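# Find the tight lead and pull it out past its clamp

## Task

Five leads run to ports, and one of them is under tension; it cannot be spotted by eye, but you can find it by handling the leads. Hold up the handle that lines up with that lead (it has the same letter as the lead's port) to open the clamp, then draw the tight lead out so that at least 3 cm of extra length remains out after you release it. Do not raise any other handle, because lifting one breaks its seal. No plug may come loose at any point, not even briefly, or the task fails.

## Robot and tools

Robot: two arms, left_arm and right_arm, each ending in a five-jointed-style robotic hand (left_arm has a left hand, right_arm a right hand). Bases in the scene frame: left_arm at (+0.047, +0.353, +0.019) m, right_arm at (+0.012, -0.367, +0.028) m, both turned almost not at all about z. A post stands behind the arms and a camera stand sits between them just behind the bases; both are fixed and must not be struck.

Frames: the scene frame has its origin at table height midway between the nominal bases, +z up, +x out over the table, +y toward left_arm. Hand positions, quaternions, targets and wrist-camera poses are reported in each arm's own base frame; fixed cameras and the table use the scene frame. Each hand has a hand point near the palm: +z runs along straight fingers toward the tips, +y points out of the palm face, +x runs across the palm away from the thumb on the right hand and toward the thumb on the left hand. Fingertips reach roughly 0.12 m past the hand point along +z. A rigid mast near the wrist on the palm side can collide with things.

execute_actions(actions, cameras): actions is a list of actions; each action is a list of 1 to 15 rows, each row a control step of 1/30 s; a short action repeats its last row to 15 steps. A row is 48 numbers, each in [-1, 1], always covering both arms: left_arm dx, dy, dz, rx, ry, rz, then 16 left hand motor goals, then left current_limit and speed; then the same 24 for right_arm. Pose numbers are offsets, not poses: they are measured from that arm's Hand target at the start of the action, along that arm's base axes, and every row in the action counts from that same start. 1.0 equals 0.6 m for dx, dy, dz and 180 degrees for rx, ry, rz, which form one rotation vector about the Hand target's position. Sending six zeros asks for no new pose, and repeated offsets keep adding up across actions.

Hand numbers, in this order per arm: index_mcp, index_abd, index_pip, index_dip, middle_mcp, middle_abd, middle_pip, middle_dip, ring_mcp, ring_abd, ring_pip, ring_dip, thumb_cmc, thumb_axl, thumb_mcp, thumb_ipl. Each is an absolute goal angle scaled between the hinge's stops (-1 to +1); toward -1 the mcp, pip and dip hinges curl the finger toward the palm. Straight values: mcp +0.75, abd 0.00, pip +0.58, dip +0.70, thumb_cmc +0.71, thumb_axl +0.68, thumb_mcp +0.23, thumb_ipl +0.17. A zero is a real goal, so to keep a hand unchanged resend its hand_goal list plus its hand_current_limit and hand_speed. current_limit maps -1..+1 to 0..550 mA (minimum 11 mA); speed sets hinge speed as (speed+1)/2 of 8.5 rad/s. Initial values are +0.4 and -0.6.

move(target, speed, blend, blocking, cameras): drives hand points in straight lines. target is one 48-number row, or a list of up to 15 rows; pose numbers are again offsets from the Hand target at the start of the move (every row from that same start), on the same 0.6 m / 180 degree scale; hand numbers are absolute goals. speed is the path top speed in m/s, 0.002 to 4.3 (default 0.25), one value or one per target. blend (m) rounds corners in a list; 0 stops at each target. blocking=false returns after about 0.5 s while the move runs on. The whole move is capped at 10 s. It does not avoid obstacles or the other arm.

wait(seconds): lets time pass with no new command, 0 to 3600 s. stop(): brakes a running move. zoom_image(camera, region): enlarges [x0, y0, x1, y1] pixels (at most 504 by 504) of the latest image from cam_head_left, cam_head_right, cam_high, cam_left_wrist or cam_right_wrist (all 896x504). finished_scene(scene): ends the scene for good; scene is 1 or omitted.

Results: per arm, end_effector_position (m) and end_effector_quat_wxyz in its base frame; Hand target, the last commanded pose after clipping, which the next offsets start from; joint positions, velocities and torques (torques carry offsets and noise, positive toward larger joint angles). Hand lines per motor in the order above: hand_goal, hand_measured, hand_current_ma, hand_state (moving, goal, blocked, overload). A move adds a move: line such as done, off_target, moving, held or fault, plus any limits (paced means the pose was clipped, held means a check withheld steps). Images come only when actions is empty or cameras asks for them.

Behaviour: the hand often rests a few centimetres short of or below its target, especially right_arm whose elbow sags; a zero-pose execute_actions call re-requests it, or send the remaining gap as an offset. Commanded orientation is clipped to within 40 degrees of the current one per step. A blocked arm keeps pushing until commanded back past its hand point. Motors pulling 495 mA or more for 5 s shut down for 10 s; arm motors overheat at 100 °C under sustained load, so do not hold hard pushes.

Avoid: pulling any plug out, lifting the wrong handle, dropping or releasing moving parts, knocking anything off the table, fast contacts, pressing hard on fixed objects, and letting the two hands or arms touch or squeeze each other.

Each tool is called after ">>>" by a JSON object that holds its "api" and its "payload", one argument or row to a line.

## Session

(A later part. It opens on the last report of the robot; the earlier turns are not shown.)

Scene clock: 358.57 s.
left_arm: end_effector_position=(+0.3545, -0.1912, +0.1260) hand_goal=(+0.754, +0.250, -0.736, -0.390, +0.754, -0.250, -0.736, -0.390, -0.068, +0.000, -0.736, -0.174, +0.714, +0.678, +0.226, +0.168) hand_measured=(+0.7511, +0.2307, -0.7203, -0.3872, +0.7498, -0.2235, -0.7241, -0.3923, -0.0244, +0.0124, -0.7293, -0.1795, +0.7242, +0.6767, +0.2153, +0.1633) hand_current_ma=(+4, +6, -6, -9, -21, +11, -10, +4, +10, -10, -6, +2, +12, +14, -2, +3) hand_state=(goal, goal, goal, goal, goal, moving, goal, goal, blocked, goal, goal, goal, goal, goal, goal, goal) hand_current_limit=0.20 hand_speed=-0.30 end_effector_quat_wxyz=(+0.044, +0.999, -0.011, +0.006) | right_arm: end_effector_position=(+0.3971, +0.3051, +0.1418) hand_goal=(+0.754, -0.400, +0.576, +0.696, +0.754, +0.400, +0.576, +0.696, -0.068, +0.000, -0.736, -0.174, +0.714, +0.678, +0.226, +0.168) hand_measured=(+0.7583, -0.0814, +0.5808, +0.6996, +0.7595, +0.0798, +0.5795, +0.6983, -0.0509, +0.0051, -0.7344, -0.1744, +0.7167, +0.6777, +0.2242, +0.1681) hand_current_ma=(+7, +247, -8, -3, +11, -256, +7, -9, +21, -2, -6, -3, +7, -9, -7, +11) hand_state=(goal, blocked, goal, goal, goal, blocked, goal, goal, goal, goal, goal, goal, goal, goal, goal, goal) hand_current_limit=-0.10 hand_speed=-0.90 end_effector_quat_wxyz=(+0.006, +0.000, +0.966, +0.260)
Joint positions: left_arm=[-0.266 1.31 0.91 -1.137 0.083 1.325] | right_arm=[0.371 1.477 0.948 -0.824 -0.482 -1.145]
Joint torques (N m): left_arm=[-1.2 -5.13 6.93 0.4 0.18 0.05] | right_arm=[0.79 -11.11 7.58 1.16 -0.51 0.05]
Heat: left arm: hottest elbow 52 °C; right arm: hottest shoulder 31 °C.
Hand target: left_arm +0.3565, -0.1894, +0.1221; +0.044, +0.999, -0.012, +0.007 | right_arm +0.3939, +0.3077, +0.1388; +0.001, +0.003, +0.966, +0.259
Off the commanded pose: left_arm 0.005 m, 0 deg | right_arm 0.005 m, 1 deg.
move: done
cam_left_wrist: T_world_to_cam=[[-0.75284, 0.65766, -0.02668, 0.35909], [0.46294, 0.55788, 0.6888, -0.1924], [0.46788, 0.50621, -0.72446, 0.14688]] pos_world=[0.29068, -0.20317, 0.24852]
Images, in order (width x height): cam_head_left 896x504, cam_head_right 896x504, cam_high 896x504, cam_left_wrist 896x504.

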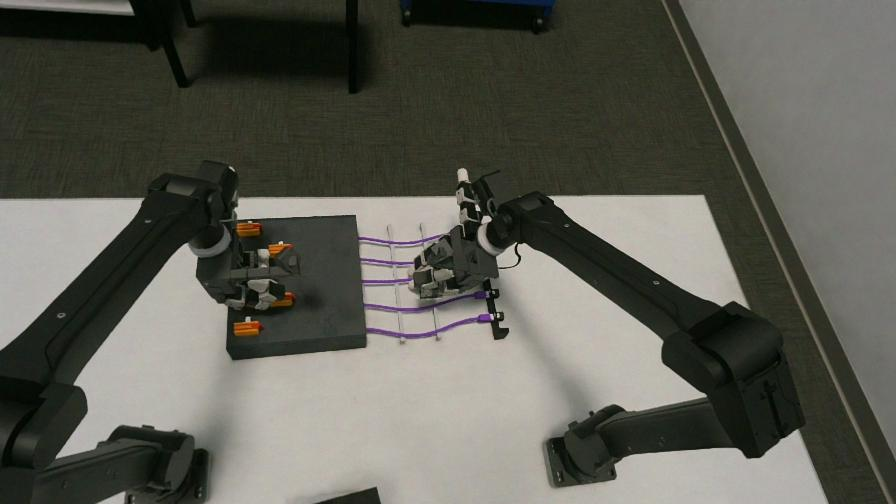

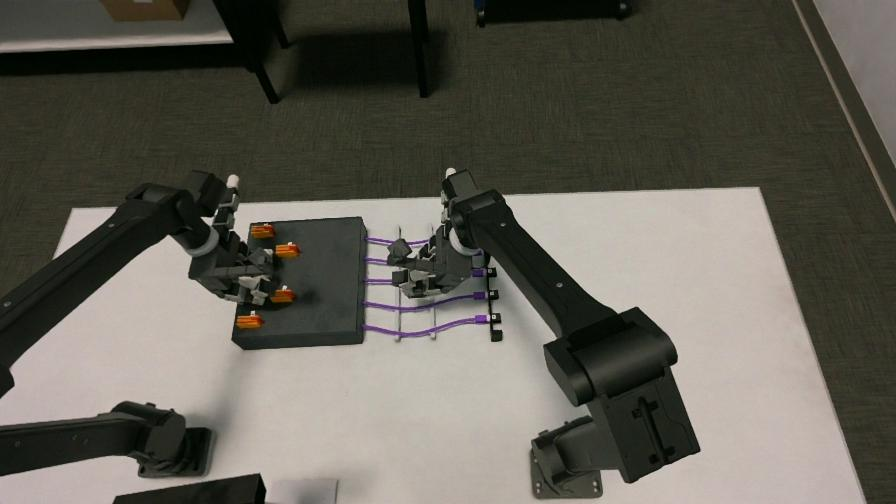

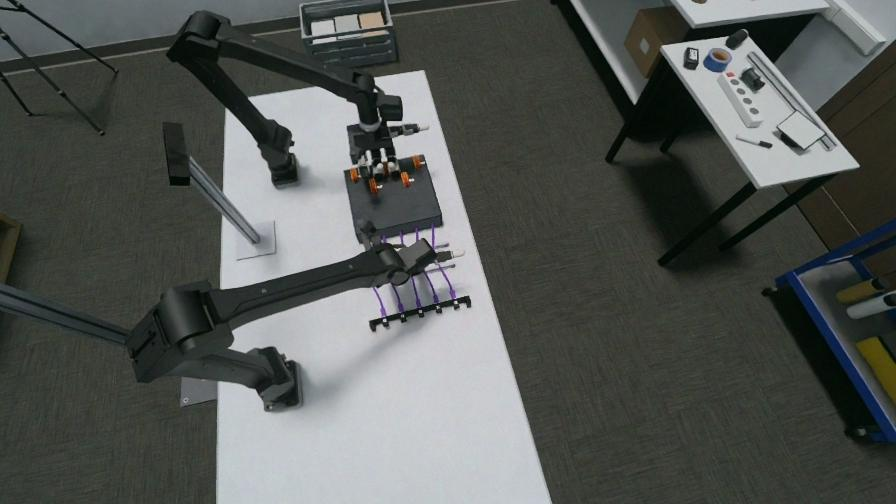

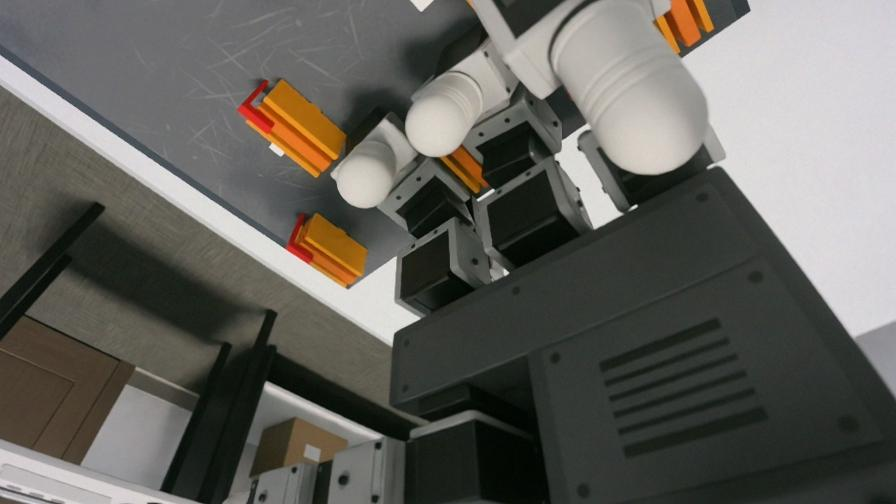

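>>> {"api": "move", "payload": {
  "target": [
    [0,0,0.012,0,0,0, 0.754,0.25,-0.737,-0.39, 0.754,-0.25,-0.737,-0.39, -0.068,0,-0.737,-0.174, 0.714,0.678,0.226,0.168, 0.2,-0.3, 0,0,0,0,0,0, 0.754,-0.4,0.576,0.696, 0.754,0.4,0.576,0.696, -0.068,0,-0.737,-0.174, 0.714,0.678,0.226,0.168, -0.1,-0.9],
    [0,0.022,0.012,0,0,0, 0.754,0.25,-0.737,-0.39, 0.754,-0.25,-0.737,-0.39, -0.068,0,-0.737,-0.174, 0.714,0.678,0.226,0.168, 0.2,-0.3, 0,0,0,0,0,0, 0.754,-0.4,0.576,0.696, 0.754,0.4,0.576,0.696, -0.068,0,-0.737,-0.174, 0.714,0.678,0.226,0.168, -0.1,-0.9],
    [0,0.022,-0.018,0,0,0, 0.754,0.25,-0.737,-0.39, 0.754,-0.25,-0.737,-0.39, -0.068,0,-0.737,-0.174, 0.714,0.678,0.226,0.168, 0.2,-0.3, 0,0,0,0,0,0, 0.754,-0.4,0.576,0.696, 0.754,0.4,0.576,0.696, -0.068,0,-0.737,-0.174, 0.714,0.678,0.226,0.168, -0.1,-0.9]
  ],
  "speed": 0.04,
  "cameras": ["cam_left_wrist","cam_head_left","cam_high","cam_head_right"]
}}

>>> {"api": "zoom_image", "payload": {
  "camera": "cam_left_wrist",
  "region": [380, 80, 580, 280]
}}

>>> {"api": "zoom_image", "payload": {
  "camera": "cam_high",
  "region": [340, 120, 440, 210]
}}

>>> {"api": "zoom_image", "payload": {
  "camera": "cam_head_right",
  "region": [200, 200, 320, 340]
}}

Scene clock: 361.60 s.
left_arm: end_effector_position=(+0.3546, -0.1790, +0.1214) hand_goal=(+0.754, +0.250, -0.736, -0.390, +0.754, -0.250, -0.736, -0.390, -0.068, +0.000, -0.736, -0.174, +0.714, +0.678, +0.226, +0.168) hand_measured=(+0.7402, +0.2307, -0.7755, -0.3884, +0.7366, -0.2499, -0.7357, -0.3923, -0.0244, +0.0124, -0.7293, -0.1782, +0.7242, +0.6777, +0.2153, +0.1633) hand_current_ma=(+9, +3, -18, +6, -6, +13, -17, +5, +4, +0, -9, +1, +10, +17, -3, +14) hand_state=(goal, goal, blocked, goal, goal, goal, goal, goal, blocked, goal, goal, goal, goal, goal, goal, goal) hand_current_limit=0.20 hand_speed=-0.30 end_effector_quat_wxyz=(+0.045, +0.999, -0.012, +0.005) | right_arm: end_effector_position=(+0.3971, +0.3051, +0.1418) hand_goal=(+0.754, -0.400, +0.576, +0.696, +0.754, +0.400, +0.576, +0.696, -0.068, +0.000, -0.736, -0.174, +0.714, +0.678, +0.226, +0.168) hand_measured=(+0.7583, -0.0814, +0.5808, +0.6996, +0.7595, +0.0798, +0.5808, +0.6996, -0.0509, +0.0051, -0.7344, -0.1757, +0.7180, +0.6767, +0.2242, +0.1681) hand_current_ma=(+6, +244, -10, -12, +11, -249, +5, -9, +18, -4, -6, -1, +10, -4, -5, +9) hand_state=(goal, blocked, goal, goal, goal, blocked, goal, goal, goal, goal, goal, goal, goal, goal, goal, goal) hand_current_limit=-0.10 hand_speed=-0.90 end_effector_quat_wxyz=(+0.006, +0.000, +0.966, +0.260)
Joint positions: left_arm=[-0.23 1.31 0.897 -1.129 0.085 1.365] | right_arm=[0.371 1.477 0.948 -0.824 -0.482 -1.145]
Joint torques (N m): left_arm=[0.09 -4.66 5.87 1.26 0.09 0.04] | right_arm=[0.79 -11.11 7.58 1.14 -0.51 0.05]
Heat: left arm: hottest elbow 51 °C; right arm: hottest shoulder 31 °C.
Hand target: left_arm +0.3565, -0.1761, +0.1113; +0.044, +0.999, -0.012, +0.007 | right_arm +0.3939, +0.3077, +0.1388; +0.001, +0.003, +0.966, +0.259
Off the commanded pose: left_arm 0.011 m, 0 deg | right_arm 0.005 m, 1 deg.
move: off_target (left_arm)
cam_left_wrist: T_world_to_cam=[[-0.75067, 0.66018, -0.02585, 0.35047], [0.46616, 0.55697, 0.68737, -0.19718], [0.46818, 0.50393, -0.72585, 0.13697]] pos_world=[0.29088, -0.19057, 0.24402]
Images, in order (width x height): cam_head_left 896x504, cam_head_right 896x504, cam_high 896x504, cam_left_wrist 896x504.

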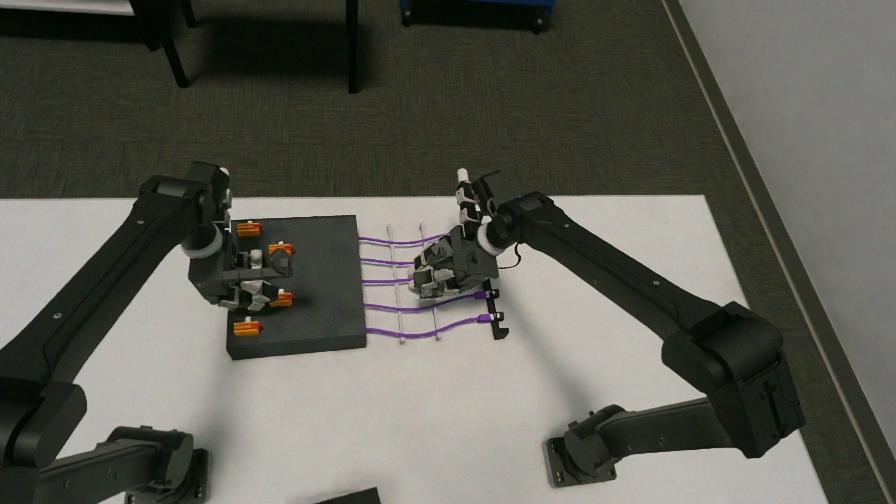

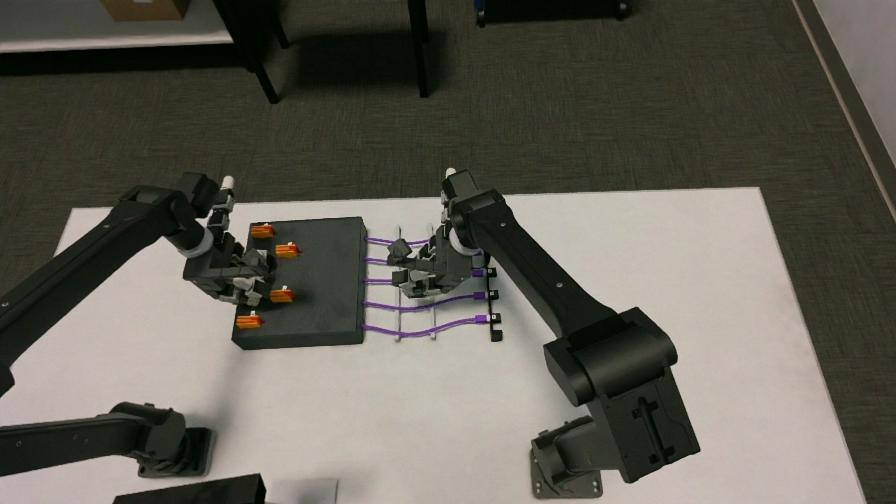

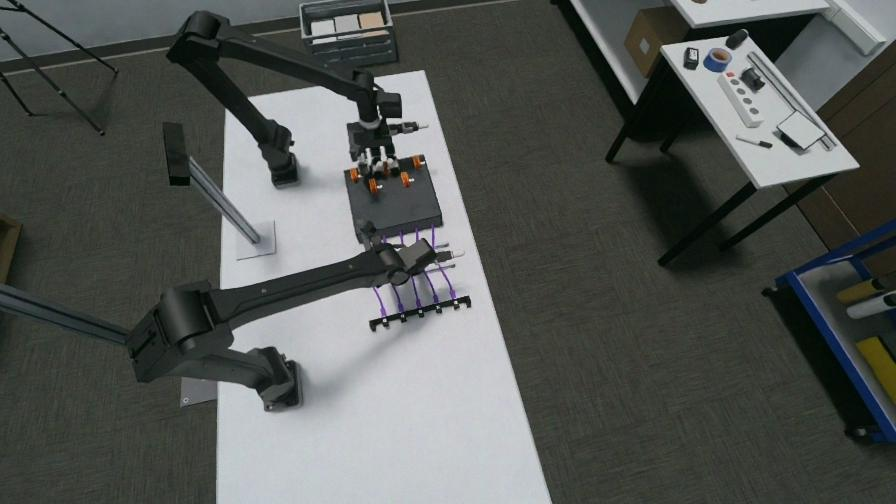

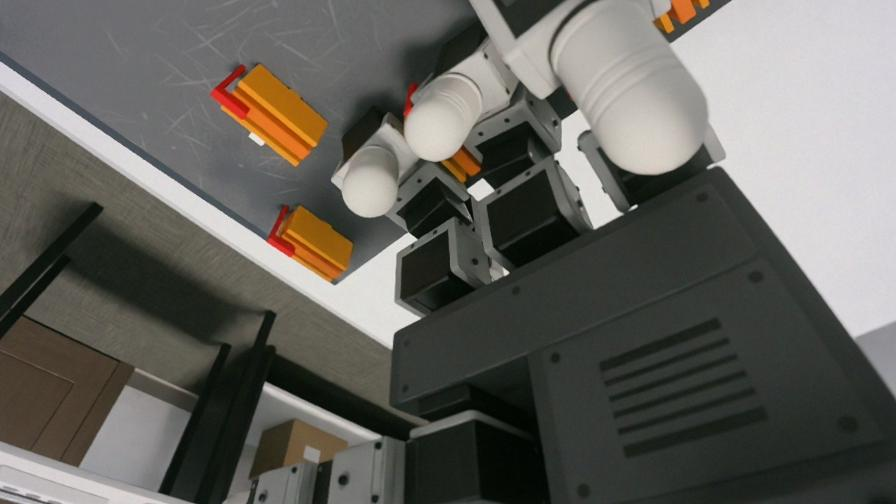

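Scaled by 2.520 from the camera's image (finer frame: 1280x720).

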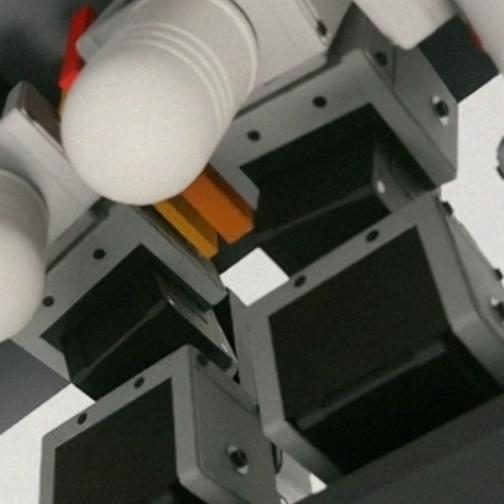

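Scaled by 5.040 from the camera's image (finer frame: 1280x720).

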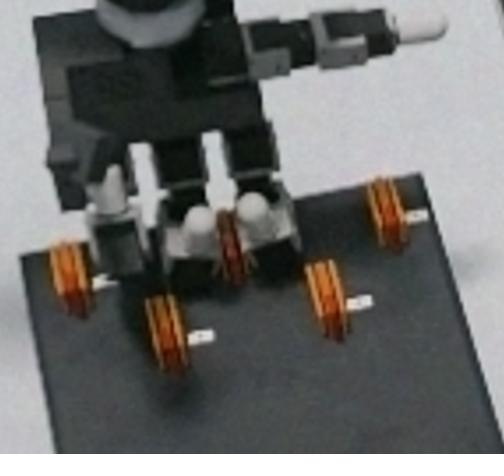

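Scaled by 3.600 from the camera's image (finer frame: 1280x720).

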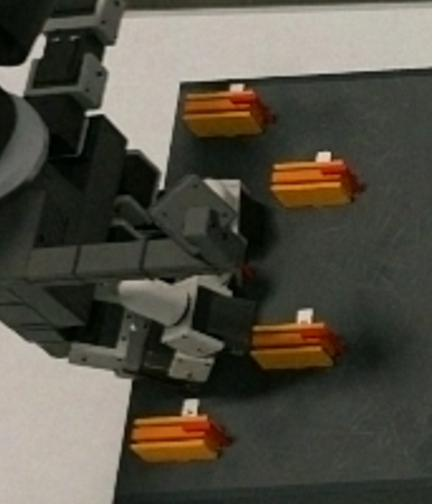

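>>> {"api": "move", "payload": {
  "target": [
    [0,0,0.025,0,0,0, 0.754,0.25,-0.737,-0.39, 0.754,-0.25,-0.737,-0.39, -0.068,0,-0.737,-0.174, 0.714,0.678,0.226,0.168, 0.2,-0.3, 0,0,0,0,0,0, 0.754,-0.4,0.576,0.696, 0.754,0.4,0.576,0.696, -0.068,0,-0.737,-0.174, 0.714,0.678,0.226,0.168, -0.1,-0.9],
    [0,0,0.025,0,0,0, 0.754,0.45,-0.737,-0.39, 0.754,-0.45,-0.737,-0.39, -0.068,0,-0.737,-0.174, 0.714,0.678,0.226,0.168, 0.2,-0.3, 0,0,0,0,0,0, 0.754,-0.4,0.576,0.696, 0.754,0.4,0.576,0.696, -0.068,0,-0.737,-0.174, 0.714,0.678,0.226,0.168, -0.1,-0.9]
  ],
  "speed": 0.04,
  "cameras": ["cam_left_wrist","cam_high"]
}}

>>> {"api": "zoom_image", "payload": {
  "camera": "cam_left_wrist",
  "region": [330, 0, 580, 280]
}}

>>> {"api": "zoom_image", "payload": {
  "camera": "cam_high",
  "region": [360, 140, 420, 200]
}}

Scene clock: 364.50 s.
left_arm: end_effector_position=(+0.3540, -0.1789, +0.1219) hand_goal=(+0.754, +0.450, -0.736, -0.390, +0.754, -0.450, -0.736, -0.390, -0.068, +0.000, -0.736, -0.174, +0.714, +0.678, +0.226, +0.168) hand_measured=(+0.7354, +0.3845, -0.7755, -0.3884, +0.7438, -0.4227, -0.7241, -0.3923, -0.0244, +0.0124, -0.7305, -0.1782, +0.7230, +0.6777, +0.2153, +0.1633) hand_current_ma=(-1, +0, -6, +1, -12, +6, -6, +2, +12, -13, -8, +0, +10, +15, +0, +6) hand_state=(goal, blocked, blocked, goal, goal, blocked, goal, goal, blocked, goal, goal, goal, goal, goal, goal, goal) hand_current_limit=0.20 hand_speed=-0.30 end_effector_quat_wxyz=(+0.045, +0.999, -0.013, +0.004) | right_arm: end_effector_position=(+0.3971, +0.3051, +0.1418) hand_goal=(+0.754, -0.400, +0.576, +0.696, +0.754, +0.400, +0.576, +0.696, -0.068, +0.000, -0.736, -0.174, +0.714, +0.678, +0.226, +0.168) hand_measured=(+0.7583, -0.0828, +0.5821, +0.7009, +0.7595, +0.0798, +0.5795, +0.6996, -0.0509, +0.0051, -0.7344, -0.1757, +0.7167, +0.6777, +0.2232, +0.1672) hand_current_ma=(+11, +246, -6, -7, +9, -252, +1, -11, +23, -2, -6, -1, +13, -6, -9, +9) hand_state=(goal, blocked, goal, goal, goal, blocked, goal, goal, goal, goal, goal, goal, goal, goal, goal, goal) hand_current_limit=-0.10 hand_speed=-0.90 end_effector_quat_wxyz=(+0.006, +0.000, +0.966, +0.260)
Joint positions: left_arm=[-0.23 1.309 0.897 -1.131 0.085 1.365] | right_arm=[0.371 1.477 0.948 -0.824 -0.482 -1.145]
Joint torques (N m): left_arm=[-0.15 -5.54 7.87 -0.51 0.12 0.08] | right_arm=[0.73 -11.16 7.61 1.16 -0.51 0.05]
Heat: left arm: hottest elbow 51 °C; right arm: hottest shoulder 31 °C.
Hand target: left_arm +0.3565, -0.1761, +0.1263; +0.044, +0.999, -0.012, +0.007 | right_arm +0.3939, +0.3077, +0.1388; +0.001, +0.003, +0.966, +0.259
Off the commanded pose: left_arm 0.006 m, 0 deg | right_arm 0.005 m, 1 deg.
move: done
cam_left_wrist: T_world_to_cam=[[-0.75041, 0.66049, -0.02523, 0.34995], [0.46689, 0.5567, 0.6871, -0.19759], [0.46786, 0.50382, -0.72613, 0.13761]] pos_world=[0.29048, -0.19047, 0.24452]
Images, in order (width x height): cam_high 896x504, cam_left_wrist 896x504.

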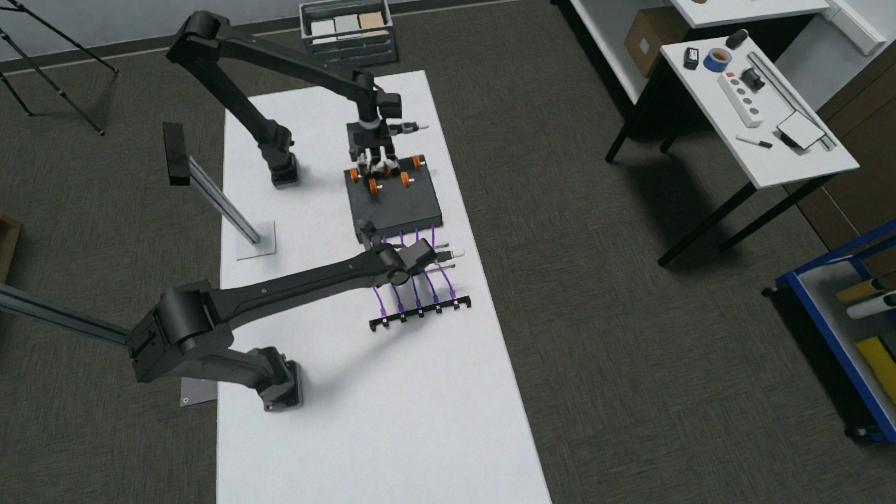

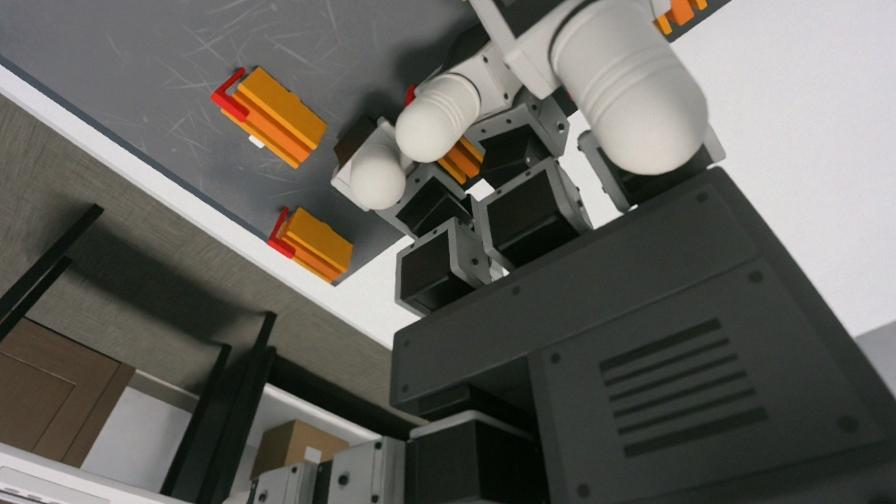

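Scaled by 1.800 from the camera's image (finer frame: 1280x720).

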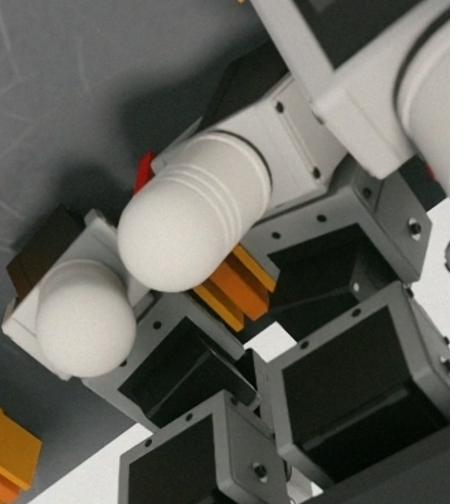

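Scaled by 8.400 from the camera's image (finer frame: 1280x720).

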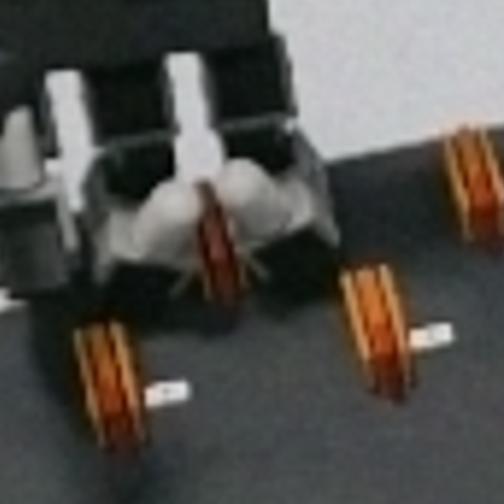

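>>> {"api": "move", "payload": {
  "target": [
    [0,0,0.08,0,0,0, 0.754,0.45,-0.737,-0.39, 0.754,-0.45,-0.737,-0.39, -0.068,0,-0.737,-0.174, 0.714,0.678,0.226,0.168, 0.2,-0.3, 0,0,0,0,0,0, 0.754,-0.4,0.576,0.696, 0.754,0.4,0.576,0.696, -0.068,0,-0.737,-0.174, 0.714,0.678,0.226,0.168, -0.1,-0.9]
  ],
  "speed": 0.08,
  "cameras": ["cam_left_wrist","cam_high","cam_head_left","cam_head_right"]
}}

>>> {"api": "zoom_image", "payload": {
  "camera": "cam_high",
  "region": [350, 130, 430, 210]
}}

>>> {"api": "zoom_image", "payload": {
  "camera": "cam_left_wrist",
  "region": [300, 0, 580, 280]
}}

Scene clock: 366.23 s.
left_arm: end_effector_position=(+0.3392, -0.1749, +0.1481) hand_goal=(+0.754, +0.450, -0.736, -0.390, +0.754, -0.450, -0.736, -0.390, -0.068, +0.000, -0.736, -0.174, +0.714, +0.678, +0.226, +0.168) hand_measured=(+0.7498, +0.4637, -0.7344, -0.3884, +0.7498, -0.4227, -0.7241, -0.3923, -0.0244, +0.0065, -0.7305, -0.1782, +0.7242, +0.6777, +0.2143, +0.1624) hand_current_ma=(+3, +16, -3, +2, -6, +8, +1, +4, +2, -3, -6, +0, +14, +5, +1, +1) hand_state=(goal, goal, goal, goal, goal, blocked, goal, goal, blocked, goal, goal, goal, goal, goal, goal, goal) hand_current_limit=0.20 hand_speed=-0.30 end_effector_quat_wxyz=(+0.038, +0.999, -0.011, -0.021) | right_arm: end_effector_position=(+0.3971, +0.3051, +0.1418) hand_goal=(+0.754, -0.400, +0.576, +0.696, +0.754, +0.400, +0.576, +0.696, -0.068, +0.000, -0.736, -0.174, +0.714, +0.678, +0.226, +0.168) hand_measured=(+0.7583, -0.0814, +0.5821, +0.6996, +0.7583, +0.0798, +0.5795, +0.6996, -0.0497, +0.0036, -0.7344, -0.1757, +0.7180, +0.6777, +0.2242, +0.1681) hand_current_ma=(+8, +244, -10, -6, +8, -251, +2, -9, +22, -2, -4, -1, +7, -9, -9, +6) hand_state=(goal, blocked, goal, goal, goal, blocked, goal, goal, goal, goal, goal, goal, goal, goal, goal, goal) hand_current_limit=-0.10 hand_speed=-0.90 end_effector_quat_wxyz=(+0.006, +0.000, +0.966, +0.260)
Joint positions: left_arm=[-0.229 1.27 0.942 -1.266 0.084 1.365] | right_arm=[0.371 1.477 0.948 -0.824 -0.482 -1.145]
Joint torques (N m): left_arm=[-0.21 -6.53 11.4 -0.65 0.16 0.08] | right_arm=[0.85 -11.05 7.61 1.16 -0.51 0.05]
Heat: left arm: hottest elbow 51 °C; right arm: hottest shoulder 31 °C.
Hand target: left_arm +0.3565, -0.1762, +0.1743; +0.044, +0.999, -0.012, +0.007 | right_arm +0.3939, +0.3077, +0.1388; +0.001, +0.003, +0.966, +0.259
Off the commanded pose: left_arm 0.031 m, 3 deg | right_arm 0.005 m, 1 deg.
move: off_target (left_arm)
cam_left_wrist: T_world_to_cam=[[-0.75104, 0.65994, 0.02039, 0.33021], [0.50006, 0.54838, 0.67024, -0.22103], [0.43113, 0.51358, -0.74186, 0.17809]] pos_world=[0.28175, -0.18816, 0.27353]
Images, in order (width x height): cam_head_left 896x504, cam_head_right 896x504, cam_high 896x504, cam_left_wrist 896x504.

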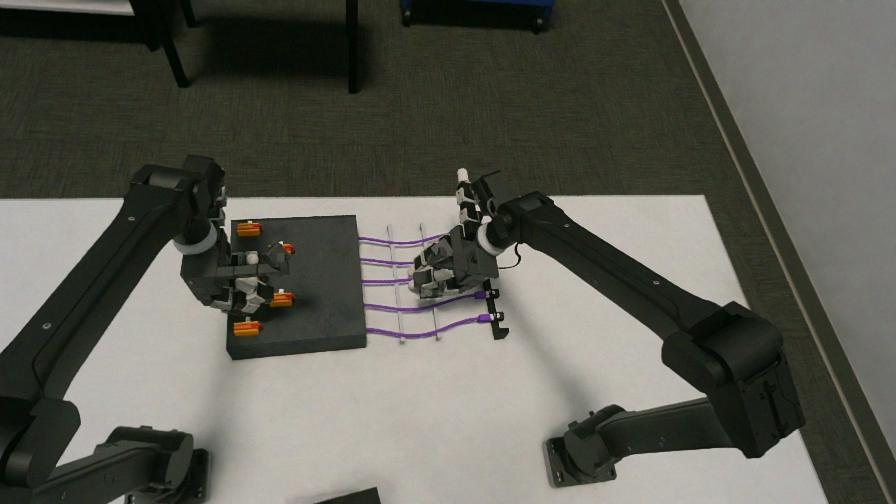

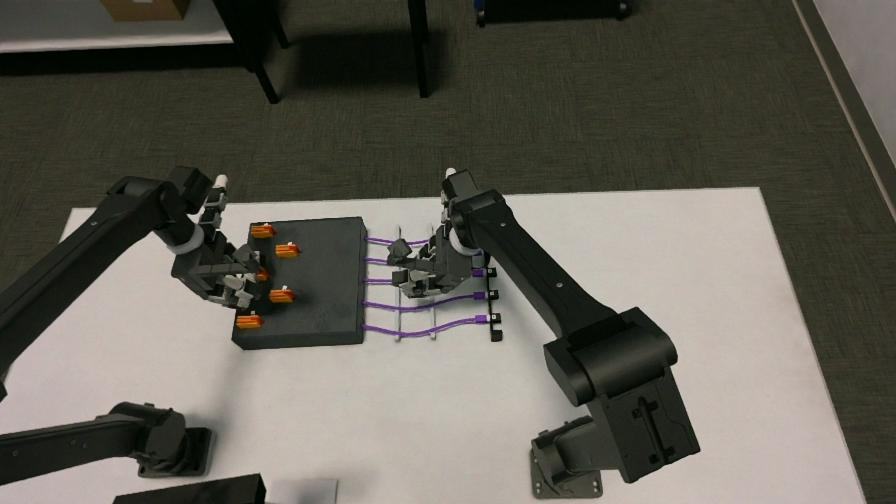

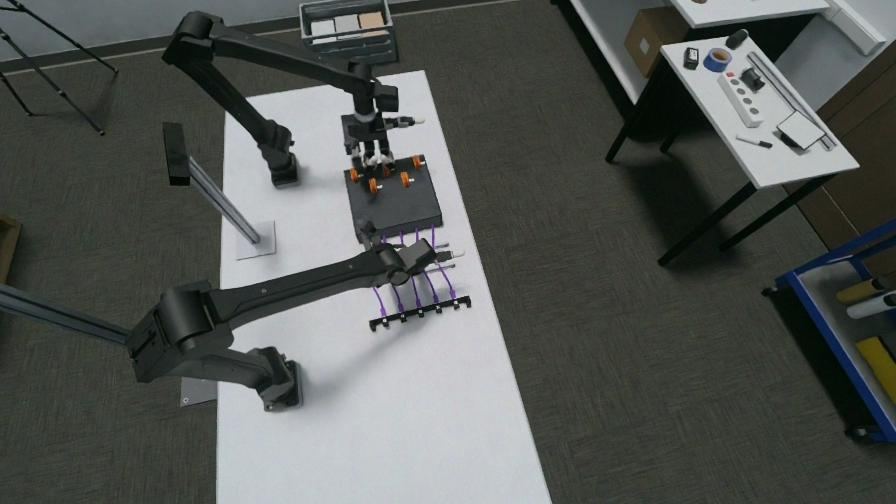

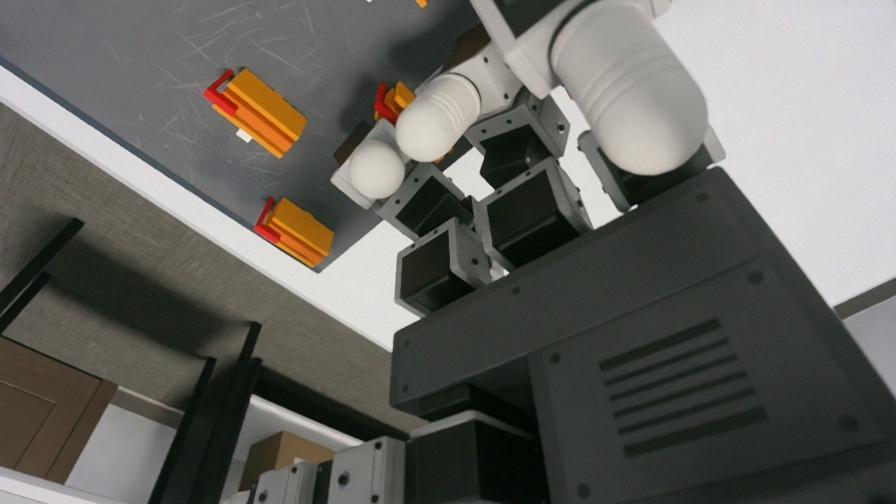

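Scaled by 6.300 from the camera's image (finer frame: 1280x720).

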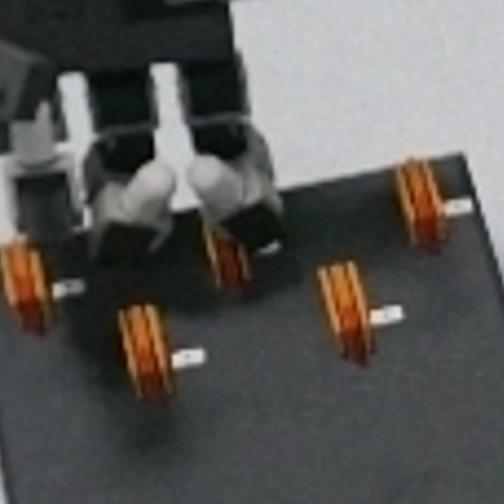

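Scaled by 1.800 from the camera's image (finer frame: 1280x720).

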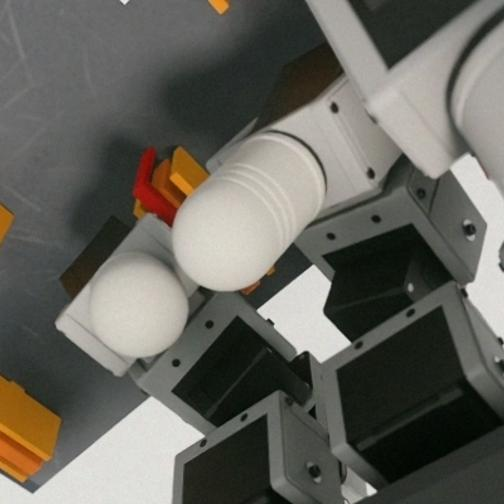

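>>> {"api": "move", "payload": {
  "target": [
    [0,0,-0.08,0,0,0, 0.754,0.45,-0.737,-0.39, 0.754,-0.45,-0.737,-0.39, -0.068,0,-0.737,-0.174, 0.714,0.678,0.226,0.168, 0.2,-0.3, 0,0,0,0,0,0, 0.754,-0.4,0.576,0.696, 0.754,0.4,0.576,0.696, -0.068,0,-0.737,-0.174, 0.714,0.678,0.226,0.168, -0.1,-0.9],
    [0,0,-0.1,0,0,0, 0.754,0.45,-0.737,-0.39, 0.754,-0.45,-0.737,-0.39, -0.068,0,-0.737,-0.174, 0.714,0.678,0.226,0.168, 0.2,-0.3, 0,0,0,0,0,0, 0.754,-0.4,0.576,0.696, 0.754,0.4,0.576,0.696, -0.068,0,-0.737,-0.174, 0.714,0.678,0.226,0.168, -0.1,-0.9]
  ],
  "speed": 0.05,
  "cameras": ["cam_left_wrist","cam_high"]
}}

>>> {"api": "zoom_image", "payload": {
  "camera": "cam_high",
  "region": [350, 130, 430, 210]
}}

>>> {"api": "zoom_image", "payload": {
  "camera": "cam_left_wrist",
  "region": [300, 0, 580, 280]
}}

Scene clock: 369.37 s.
left_arm: end_effector_position=(+0.3555, -0.1781, +0.1219) hand_goal=(+0.754, +0.450, -0.736, -0.390, +0.754, -0.450, -0.736, -0.390, -0.068, +0.000, -0.736, -0.174, +0.714, +0.678, +0.226, +0.168) hand_measured=(+0.7414, +0.4607, -0.7536, -0.3974, +0.7438, -0.4374, -0.7228, -0.3923, -0.0244, +0.0065, -0.7305, -0.1820, +0.7230, +0.6777, +0.2153, +0.1633) hand_current_ma=(+5, +3, -13, -5, -6, +10, -1, +0, +5, +2, +0, -3, +9, +9, -3, -2) hand_state=(goal, goal, goal, goal, goal, goal, goal, goal, blocked, goal, goal, goal, goal, goal, goal, goal) hand_current_limit=0.20 hand_speed=-0.30 end_effector_quat_wxyz=(+0.045, +0.999, -0.012, +0.009) | right_arm: end_effector_position=(+0.3971, +0.3051, +0.1418) hand_goal=(+0.754, -0.400, +0.576, +0.696, +0.754, +0.400, +0.576, +0.696, -0.068, +0.000, -0.736, -0.174, +0.714, +0.678, +0.226, +0.168) hand_measured=(+0.7583, -0.0814, +0.5808, +0.6996, +0.7583, +0.0798, +0.5808, +0.6983, -0.0509, +0.0051, -0.7344, -0.1744, +0.7180, +0.6777, +0.2232, +0.1672) hand_current_ma=(+6, +244, -6, -6, +9, -250, +5, -9, +21, -5, -6, -2, +13, -9, -8, +8) hand_state=(goal, blocked, goal, goal, goal, blocked, goal, goal, goal, goal, goal, goal, goal, goal, goal, goal) hand_current_limit=-0.10 hand_speed=-0.90 end_effector_quat_wxyz=(+0.006, +0.000, +0.966, +0.260)
Joint positions: left_arm=[-0.228 1.306 0.893 -1.121 0.083 1.365] | right_arm=[0.371 1.477 0.948 -0.824 -0.482 -1.145]
Joint torques (N m): left_arm=[-0.97 -5.07 6.43 0.75 0.17 0.06] | right_arm=[0.85 -11.11 7.6 1.17 -0.51 0.05]
Heat: left arm: hottest elbow 51 °C; right arm: hottest shoulder 31 °C.
Hand target: left_arm +0.3564, -0.1762, +0.1142; +0.044, +0.999, -0.012, +0.007 | right_arm +0.3939, +0.3077, +0.1388; +0.001, +0.003, +0.966, +0.259
Off the commanded pose: left_arm 0.008 m, 0 deg | right_arm 0.005 m, 1 deg.
move: done
cam_left_wrist: T_world_to_cam=[[-0.75143, 0.65899, -0.03298, 0.35167], [0.45888, 0.55787, 0.69153, -0.19619], [0.47411, 0.5045, -0.72159, 0.13394]] pos_world=[0.29079, -0.18987, 0.24392]
Images, in order (width x height): cam_high 896x504, cam_left_wrist 896x504.

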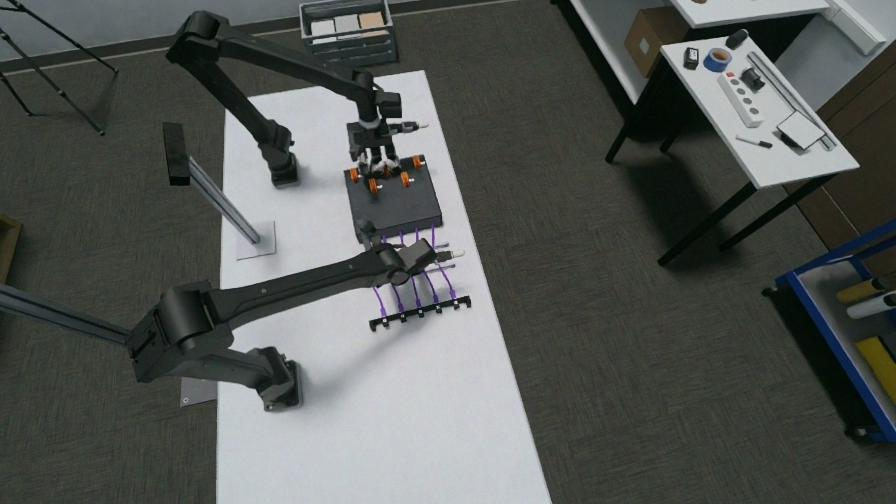

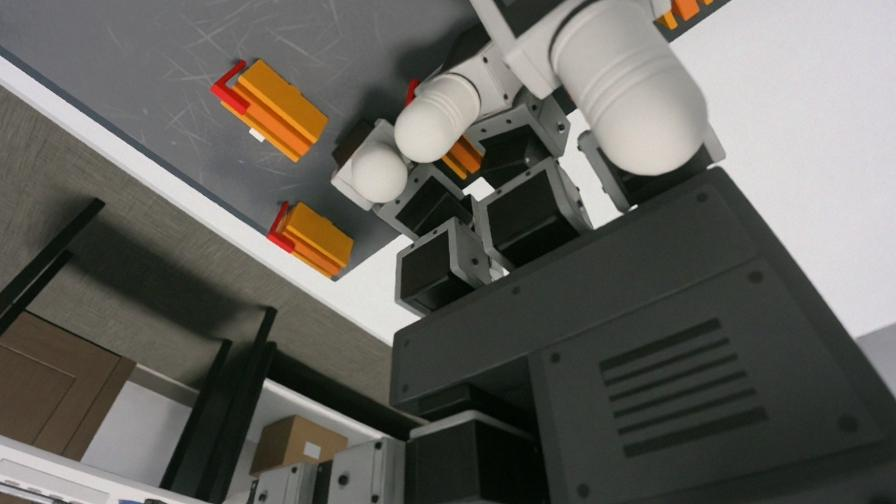

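Scaled by 6.300 from the camera's image (finer frame: 1280x720).

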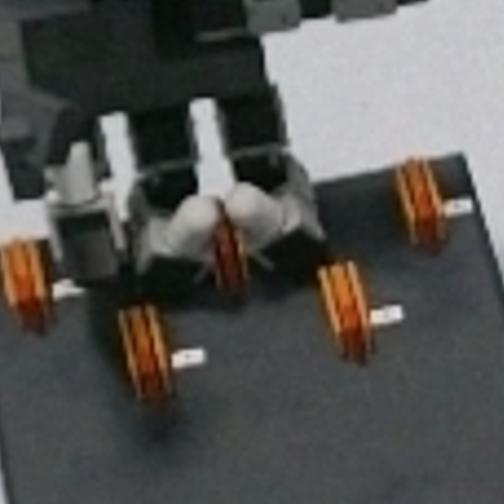

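Scaled by 1.800 from the camera's image (finer frame: 1280x720).

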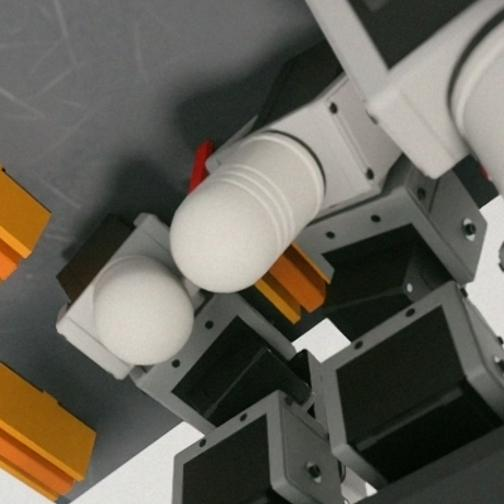

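>>> {"api": "move", "payload": {
  "target": [
    [0,0,0.008,0,0,0, 0.754,0.45,-0.737,-0.39, 0.754,-0.45,-0.737,-0.39, -0.068,0,-0.737,-0.174, 0.714,0.678,0.226,0.168, 0.2,-0.3, 0,0,0,0,0,0, 0.754,-0.4,0.576,0.696, 0.754,0.4,0.576,0.696, -0.068,0,-0.737,-0.174, 0.714,0.678,0.226,0.168, -0.1,-0.9],
    [0,0,0.008,0,0,0, 0.754,-0.2,-0.737,-0.39, 0.754,0.2,-0.737,-0.39, -0.068,0,-0.737,-0.174, 0.714,0.678,0.226,0.168, 0.4,-0.5, 0,0,0,0,0,0, 0.754,-0.4,0.576,0.696, 0.754,0.4,0.576,0.696, -0.068,0,-0.737,-0.174, 0.714,0.678,0.226,0.168, -0.1,-0.9]
  ],
  "speed": 0.05,
  "cameras": ["cam_left_wrist","cam_high","cam_head_right"]
}}

>>> {"api": "zoom_image", "payload": {
  "camera": "cam_high",
  "region": [350, 130, 430, 210]
}}

>>> {"api": "zoom_image", "payload": {
  "camera": "cam_left_wrist",
  "region": [300, 0, 580, 280]
}}

Scene clock: 372.13 s.
left_arm: end_effector_position=(+0.3552, -0.1783, +0.1217) hand_goal=(+0.754, -0.200, -0.736, -0.390, +0.754, +0.200, -0.736, -0.390, -0.068, +0.000, -0.736, -0.174, +0.714, +0.678, +0.226, +0.168) hand_measured=(+0.7354, +0.0153, -0.7485, -0.3923, +0.7426, -0.0638, -0.7459, -0.3923, -0.0244, +0.0051, -0.7305, -0.1820, +0.7230, +0.6777, +0.2143, +0.1633) hand_current_ma=(+15, +39, -3, -4, -4, -49, -4, +6, +5, -6, +0, -3, +12, +16, -4, +2) hand_state=(goal, blocked, goal, goal, goal, blocked, goal, goal, blocked, goal, goal, goal, goal, goal, goal, goal) hand_current_limit=0.40 hand_speed=-0.50 end_effector_quat_wxyz=(+0.045, +0.999, -0.012, +0.009) | right_arm: end_effector_position=(+0.3971, +0.3051, +0.1418) hand_goal=(+0.754, -0.400, +0.576, +0.696, +0.754, +0.400, +0.576, +0.696, -0.068, +0.000, -0.736, -0.174, +0.714, +0.678, +0.226, +0.168) hand_measured=(+0.7583, -0.0814, +0.5808, +0.6996, +0.7595, +0.0798, +0.5795, +0.6996, -0.0509, +0.0051, -0.7344, -0.1744, +0.7167, +0.6767, +0.2232, +0.1672) hand_current_ma=(+9, +242, -11, -5, +11, -255, +4, -7, +19, -3, -5, -3, +9, -6, -4, +10) hand_state=(goal, blocked, goal, goal, goal, blocked, goal, goal, goal, goal, goal, goal, goal, goal, goal, goal) hand_current_limit=-0.10 hand_speed=-0.90 end_effector_quat_wxyz=(+0.006, +0.000, +0.966, +0.260)
Joint positions: left_arm=[-0.228 1.306 0.893 -1.121 0.085 1.365] | right_arm=[0.371 1.477 0.948 -0.824 -0.482 -1.145]
Joint torques (N m): left_arm=[-0.85 -4.89 7.1 0.16 0.11 0.08] | right_arm=[0.79 -11.11 7.61 1.16 -0.51 0.05]
Heat: left arm: hottest elbow 50 °C; right arm: hottest shoulder 31 °C.
Hand target: left_arm +0.3565, -0.1762, +0.1190; +0.044, +0.999, -0.012, +0.007 | right_arm +0.3939, +0.3077, +0.1388; +0.001, +0.003, +0.966, +0.259
Off the commanded pose: left_arm 0.004 m, 0 deg | right_arm 0.005 m, 1 deg.
move: done
cam_left_wrist: T_world_to_cam=[[-0.75148, 0.65895, -0.03276, 0.35155], [0.45985, 0.55873, 0.69019, -0.19593], [0.4731, 0.5036, -0.72288, 0.13442]] pos_world=[0.29069, -0.18987, 0.24392]
Images, in order (width x height): cam_head_right 896x504, cam_high 896x504, cam_left_wrist 896x504.

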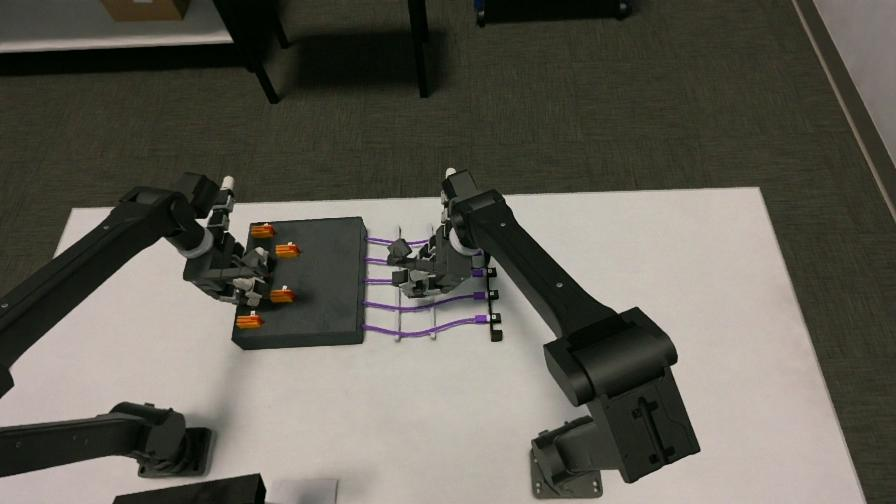

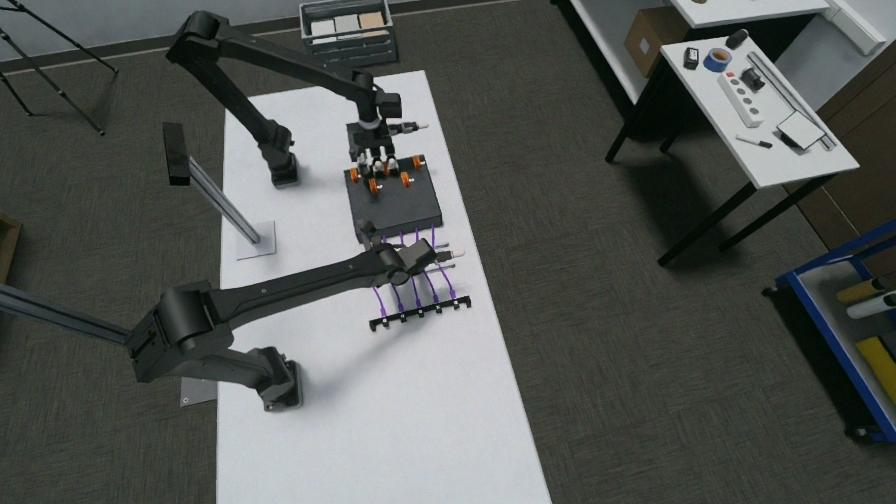

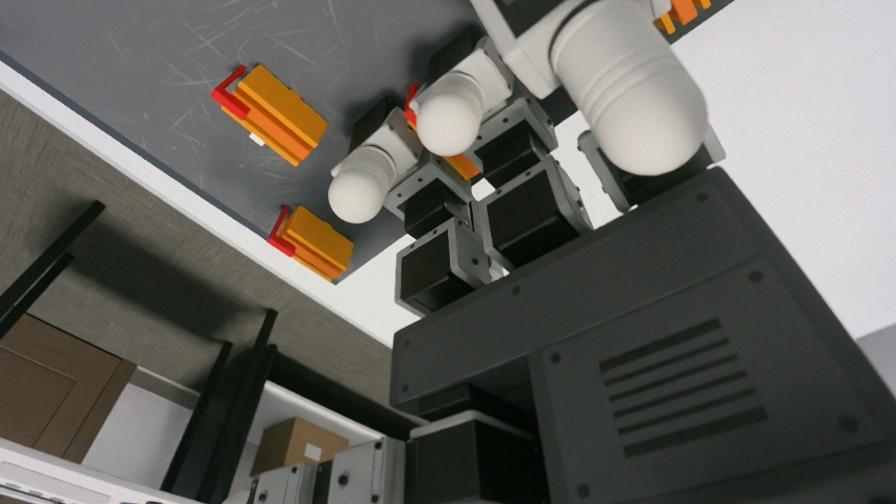

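Scaled by 6.300 from the camera's image (finer frame: 1280x720).

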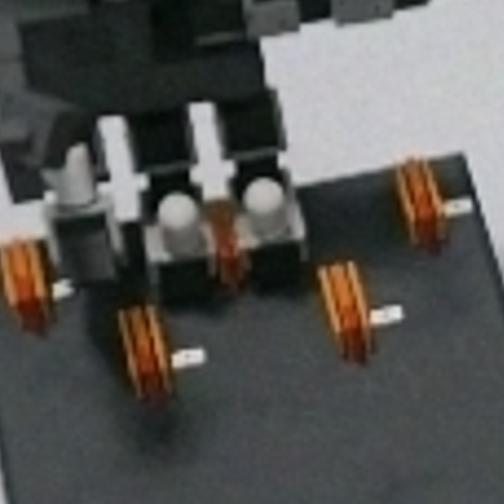

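Scaled by 1.800 from the camera's image (finer frame: 1280x720).

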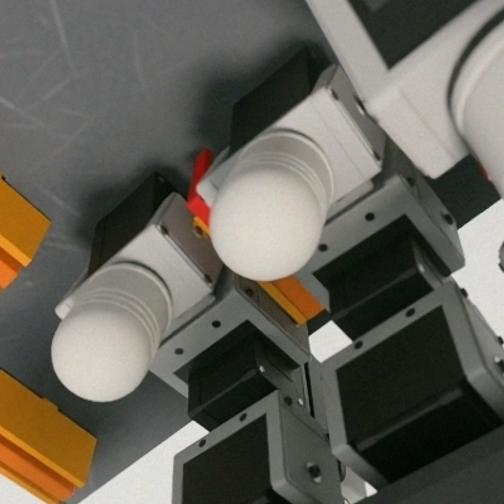

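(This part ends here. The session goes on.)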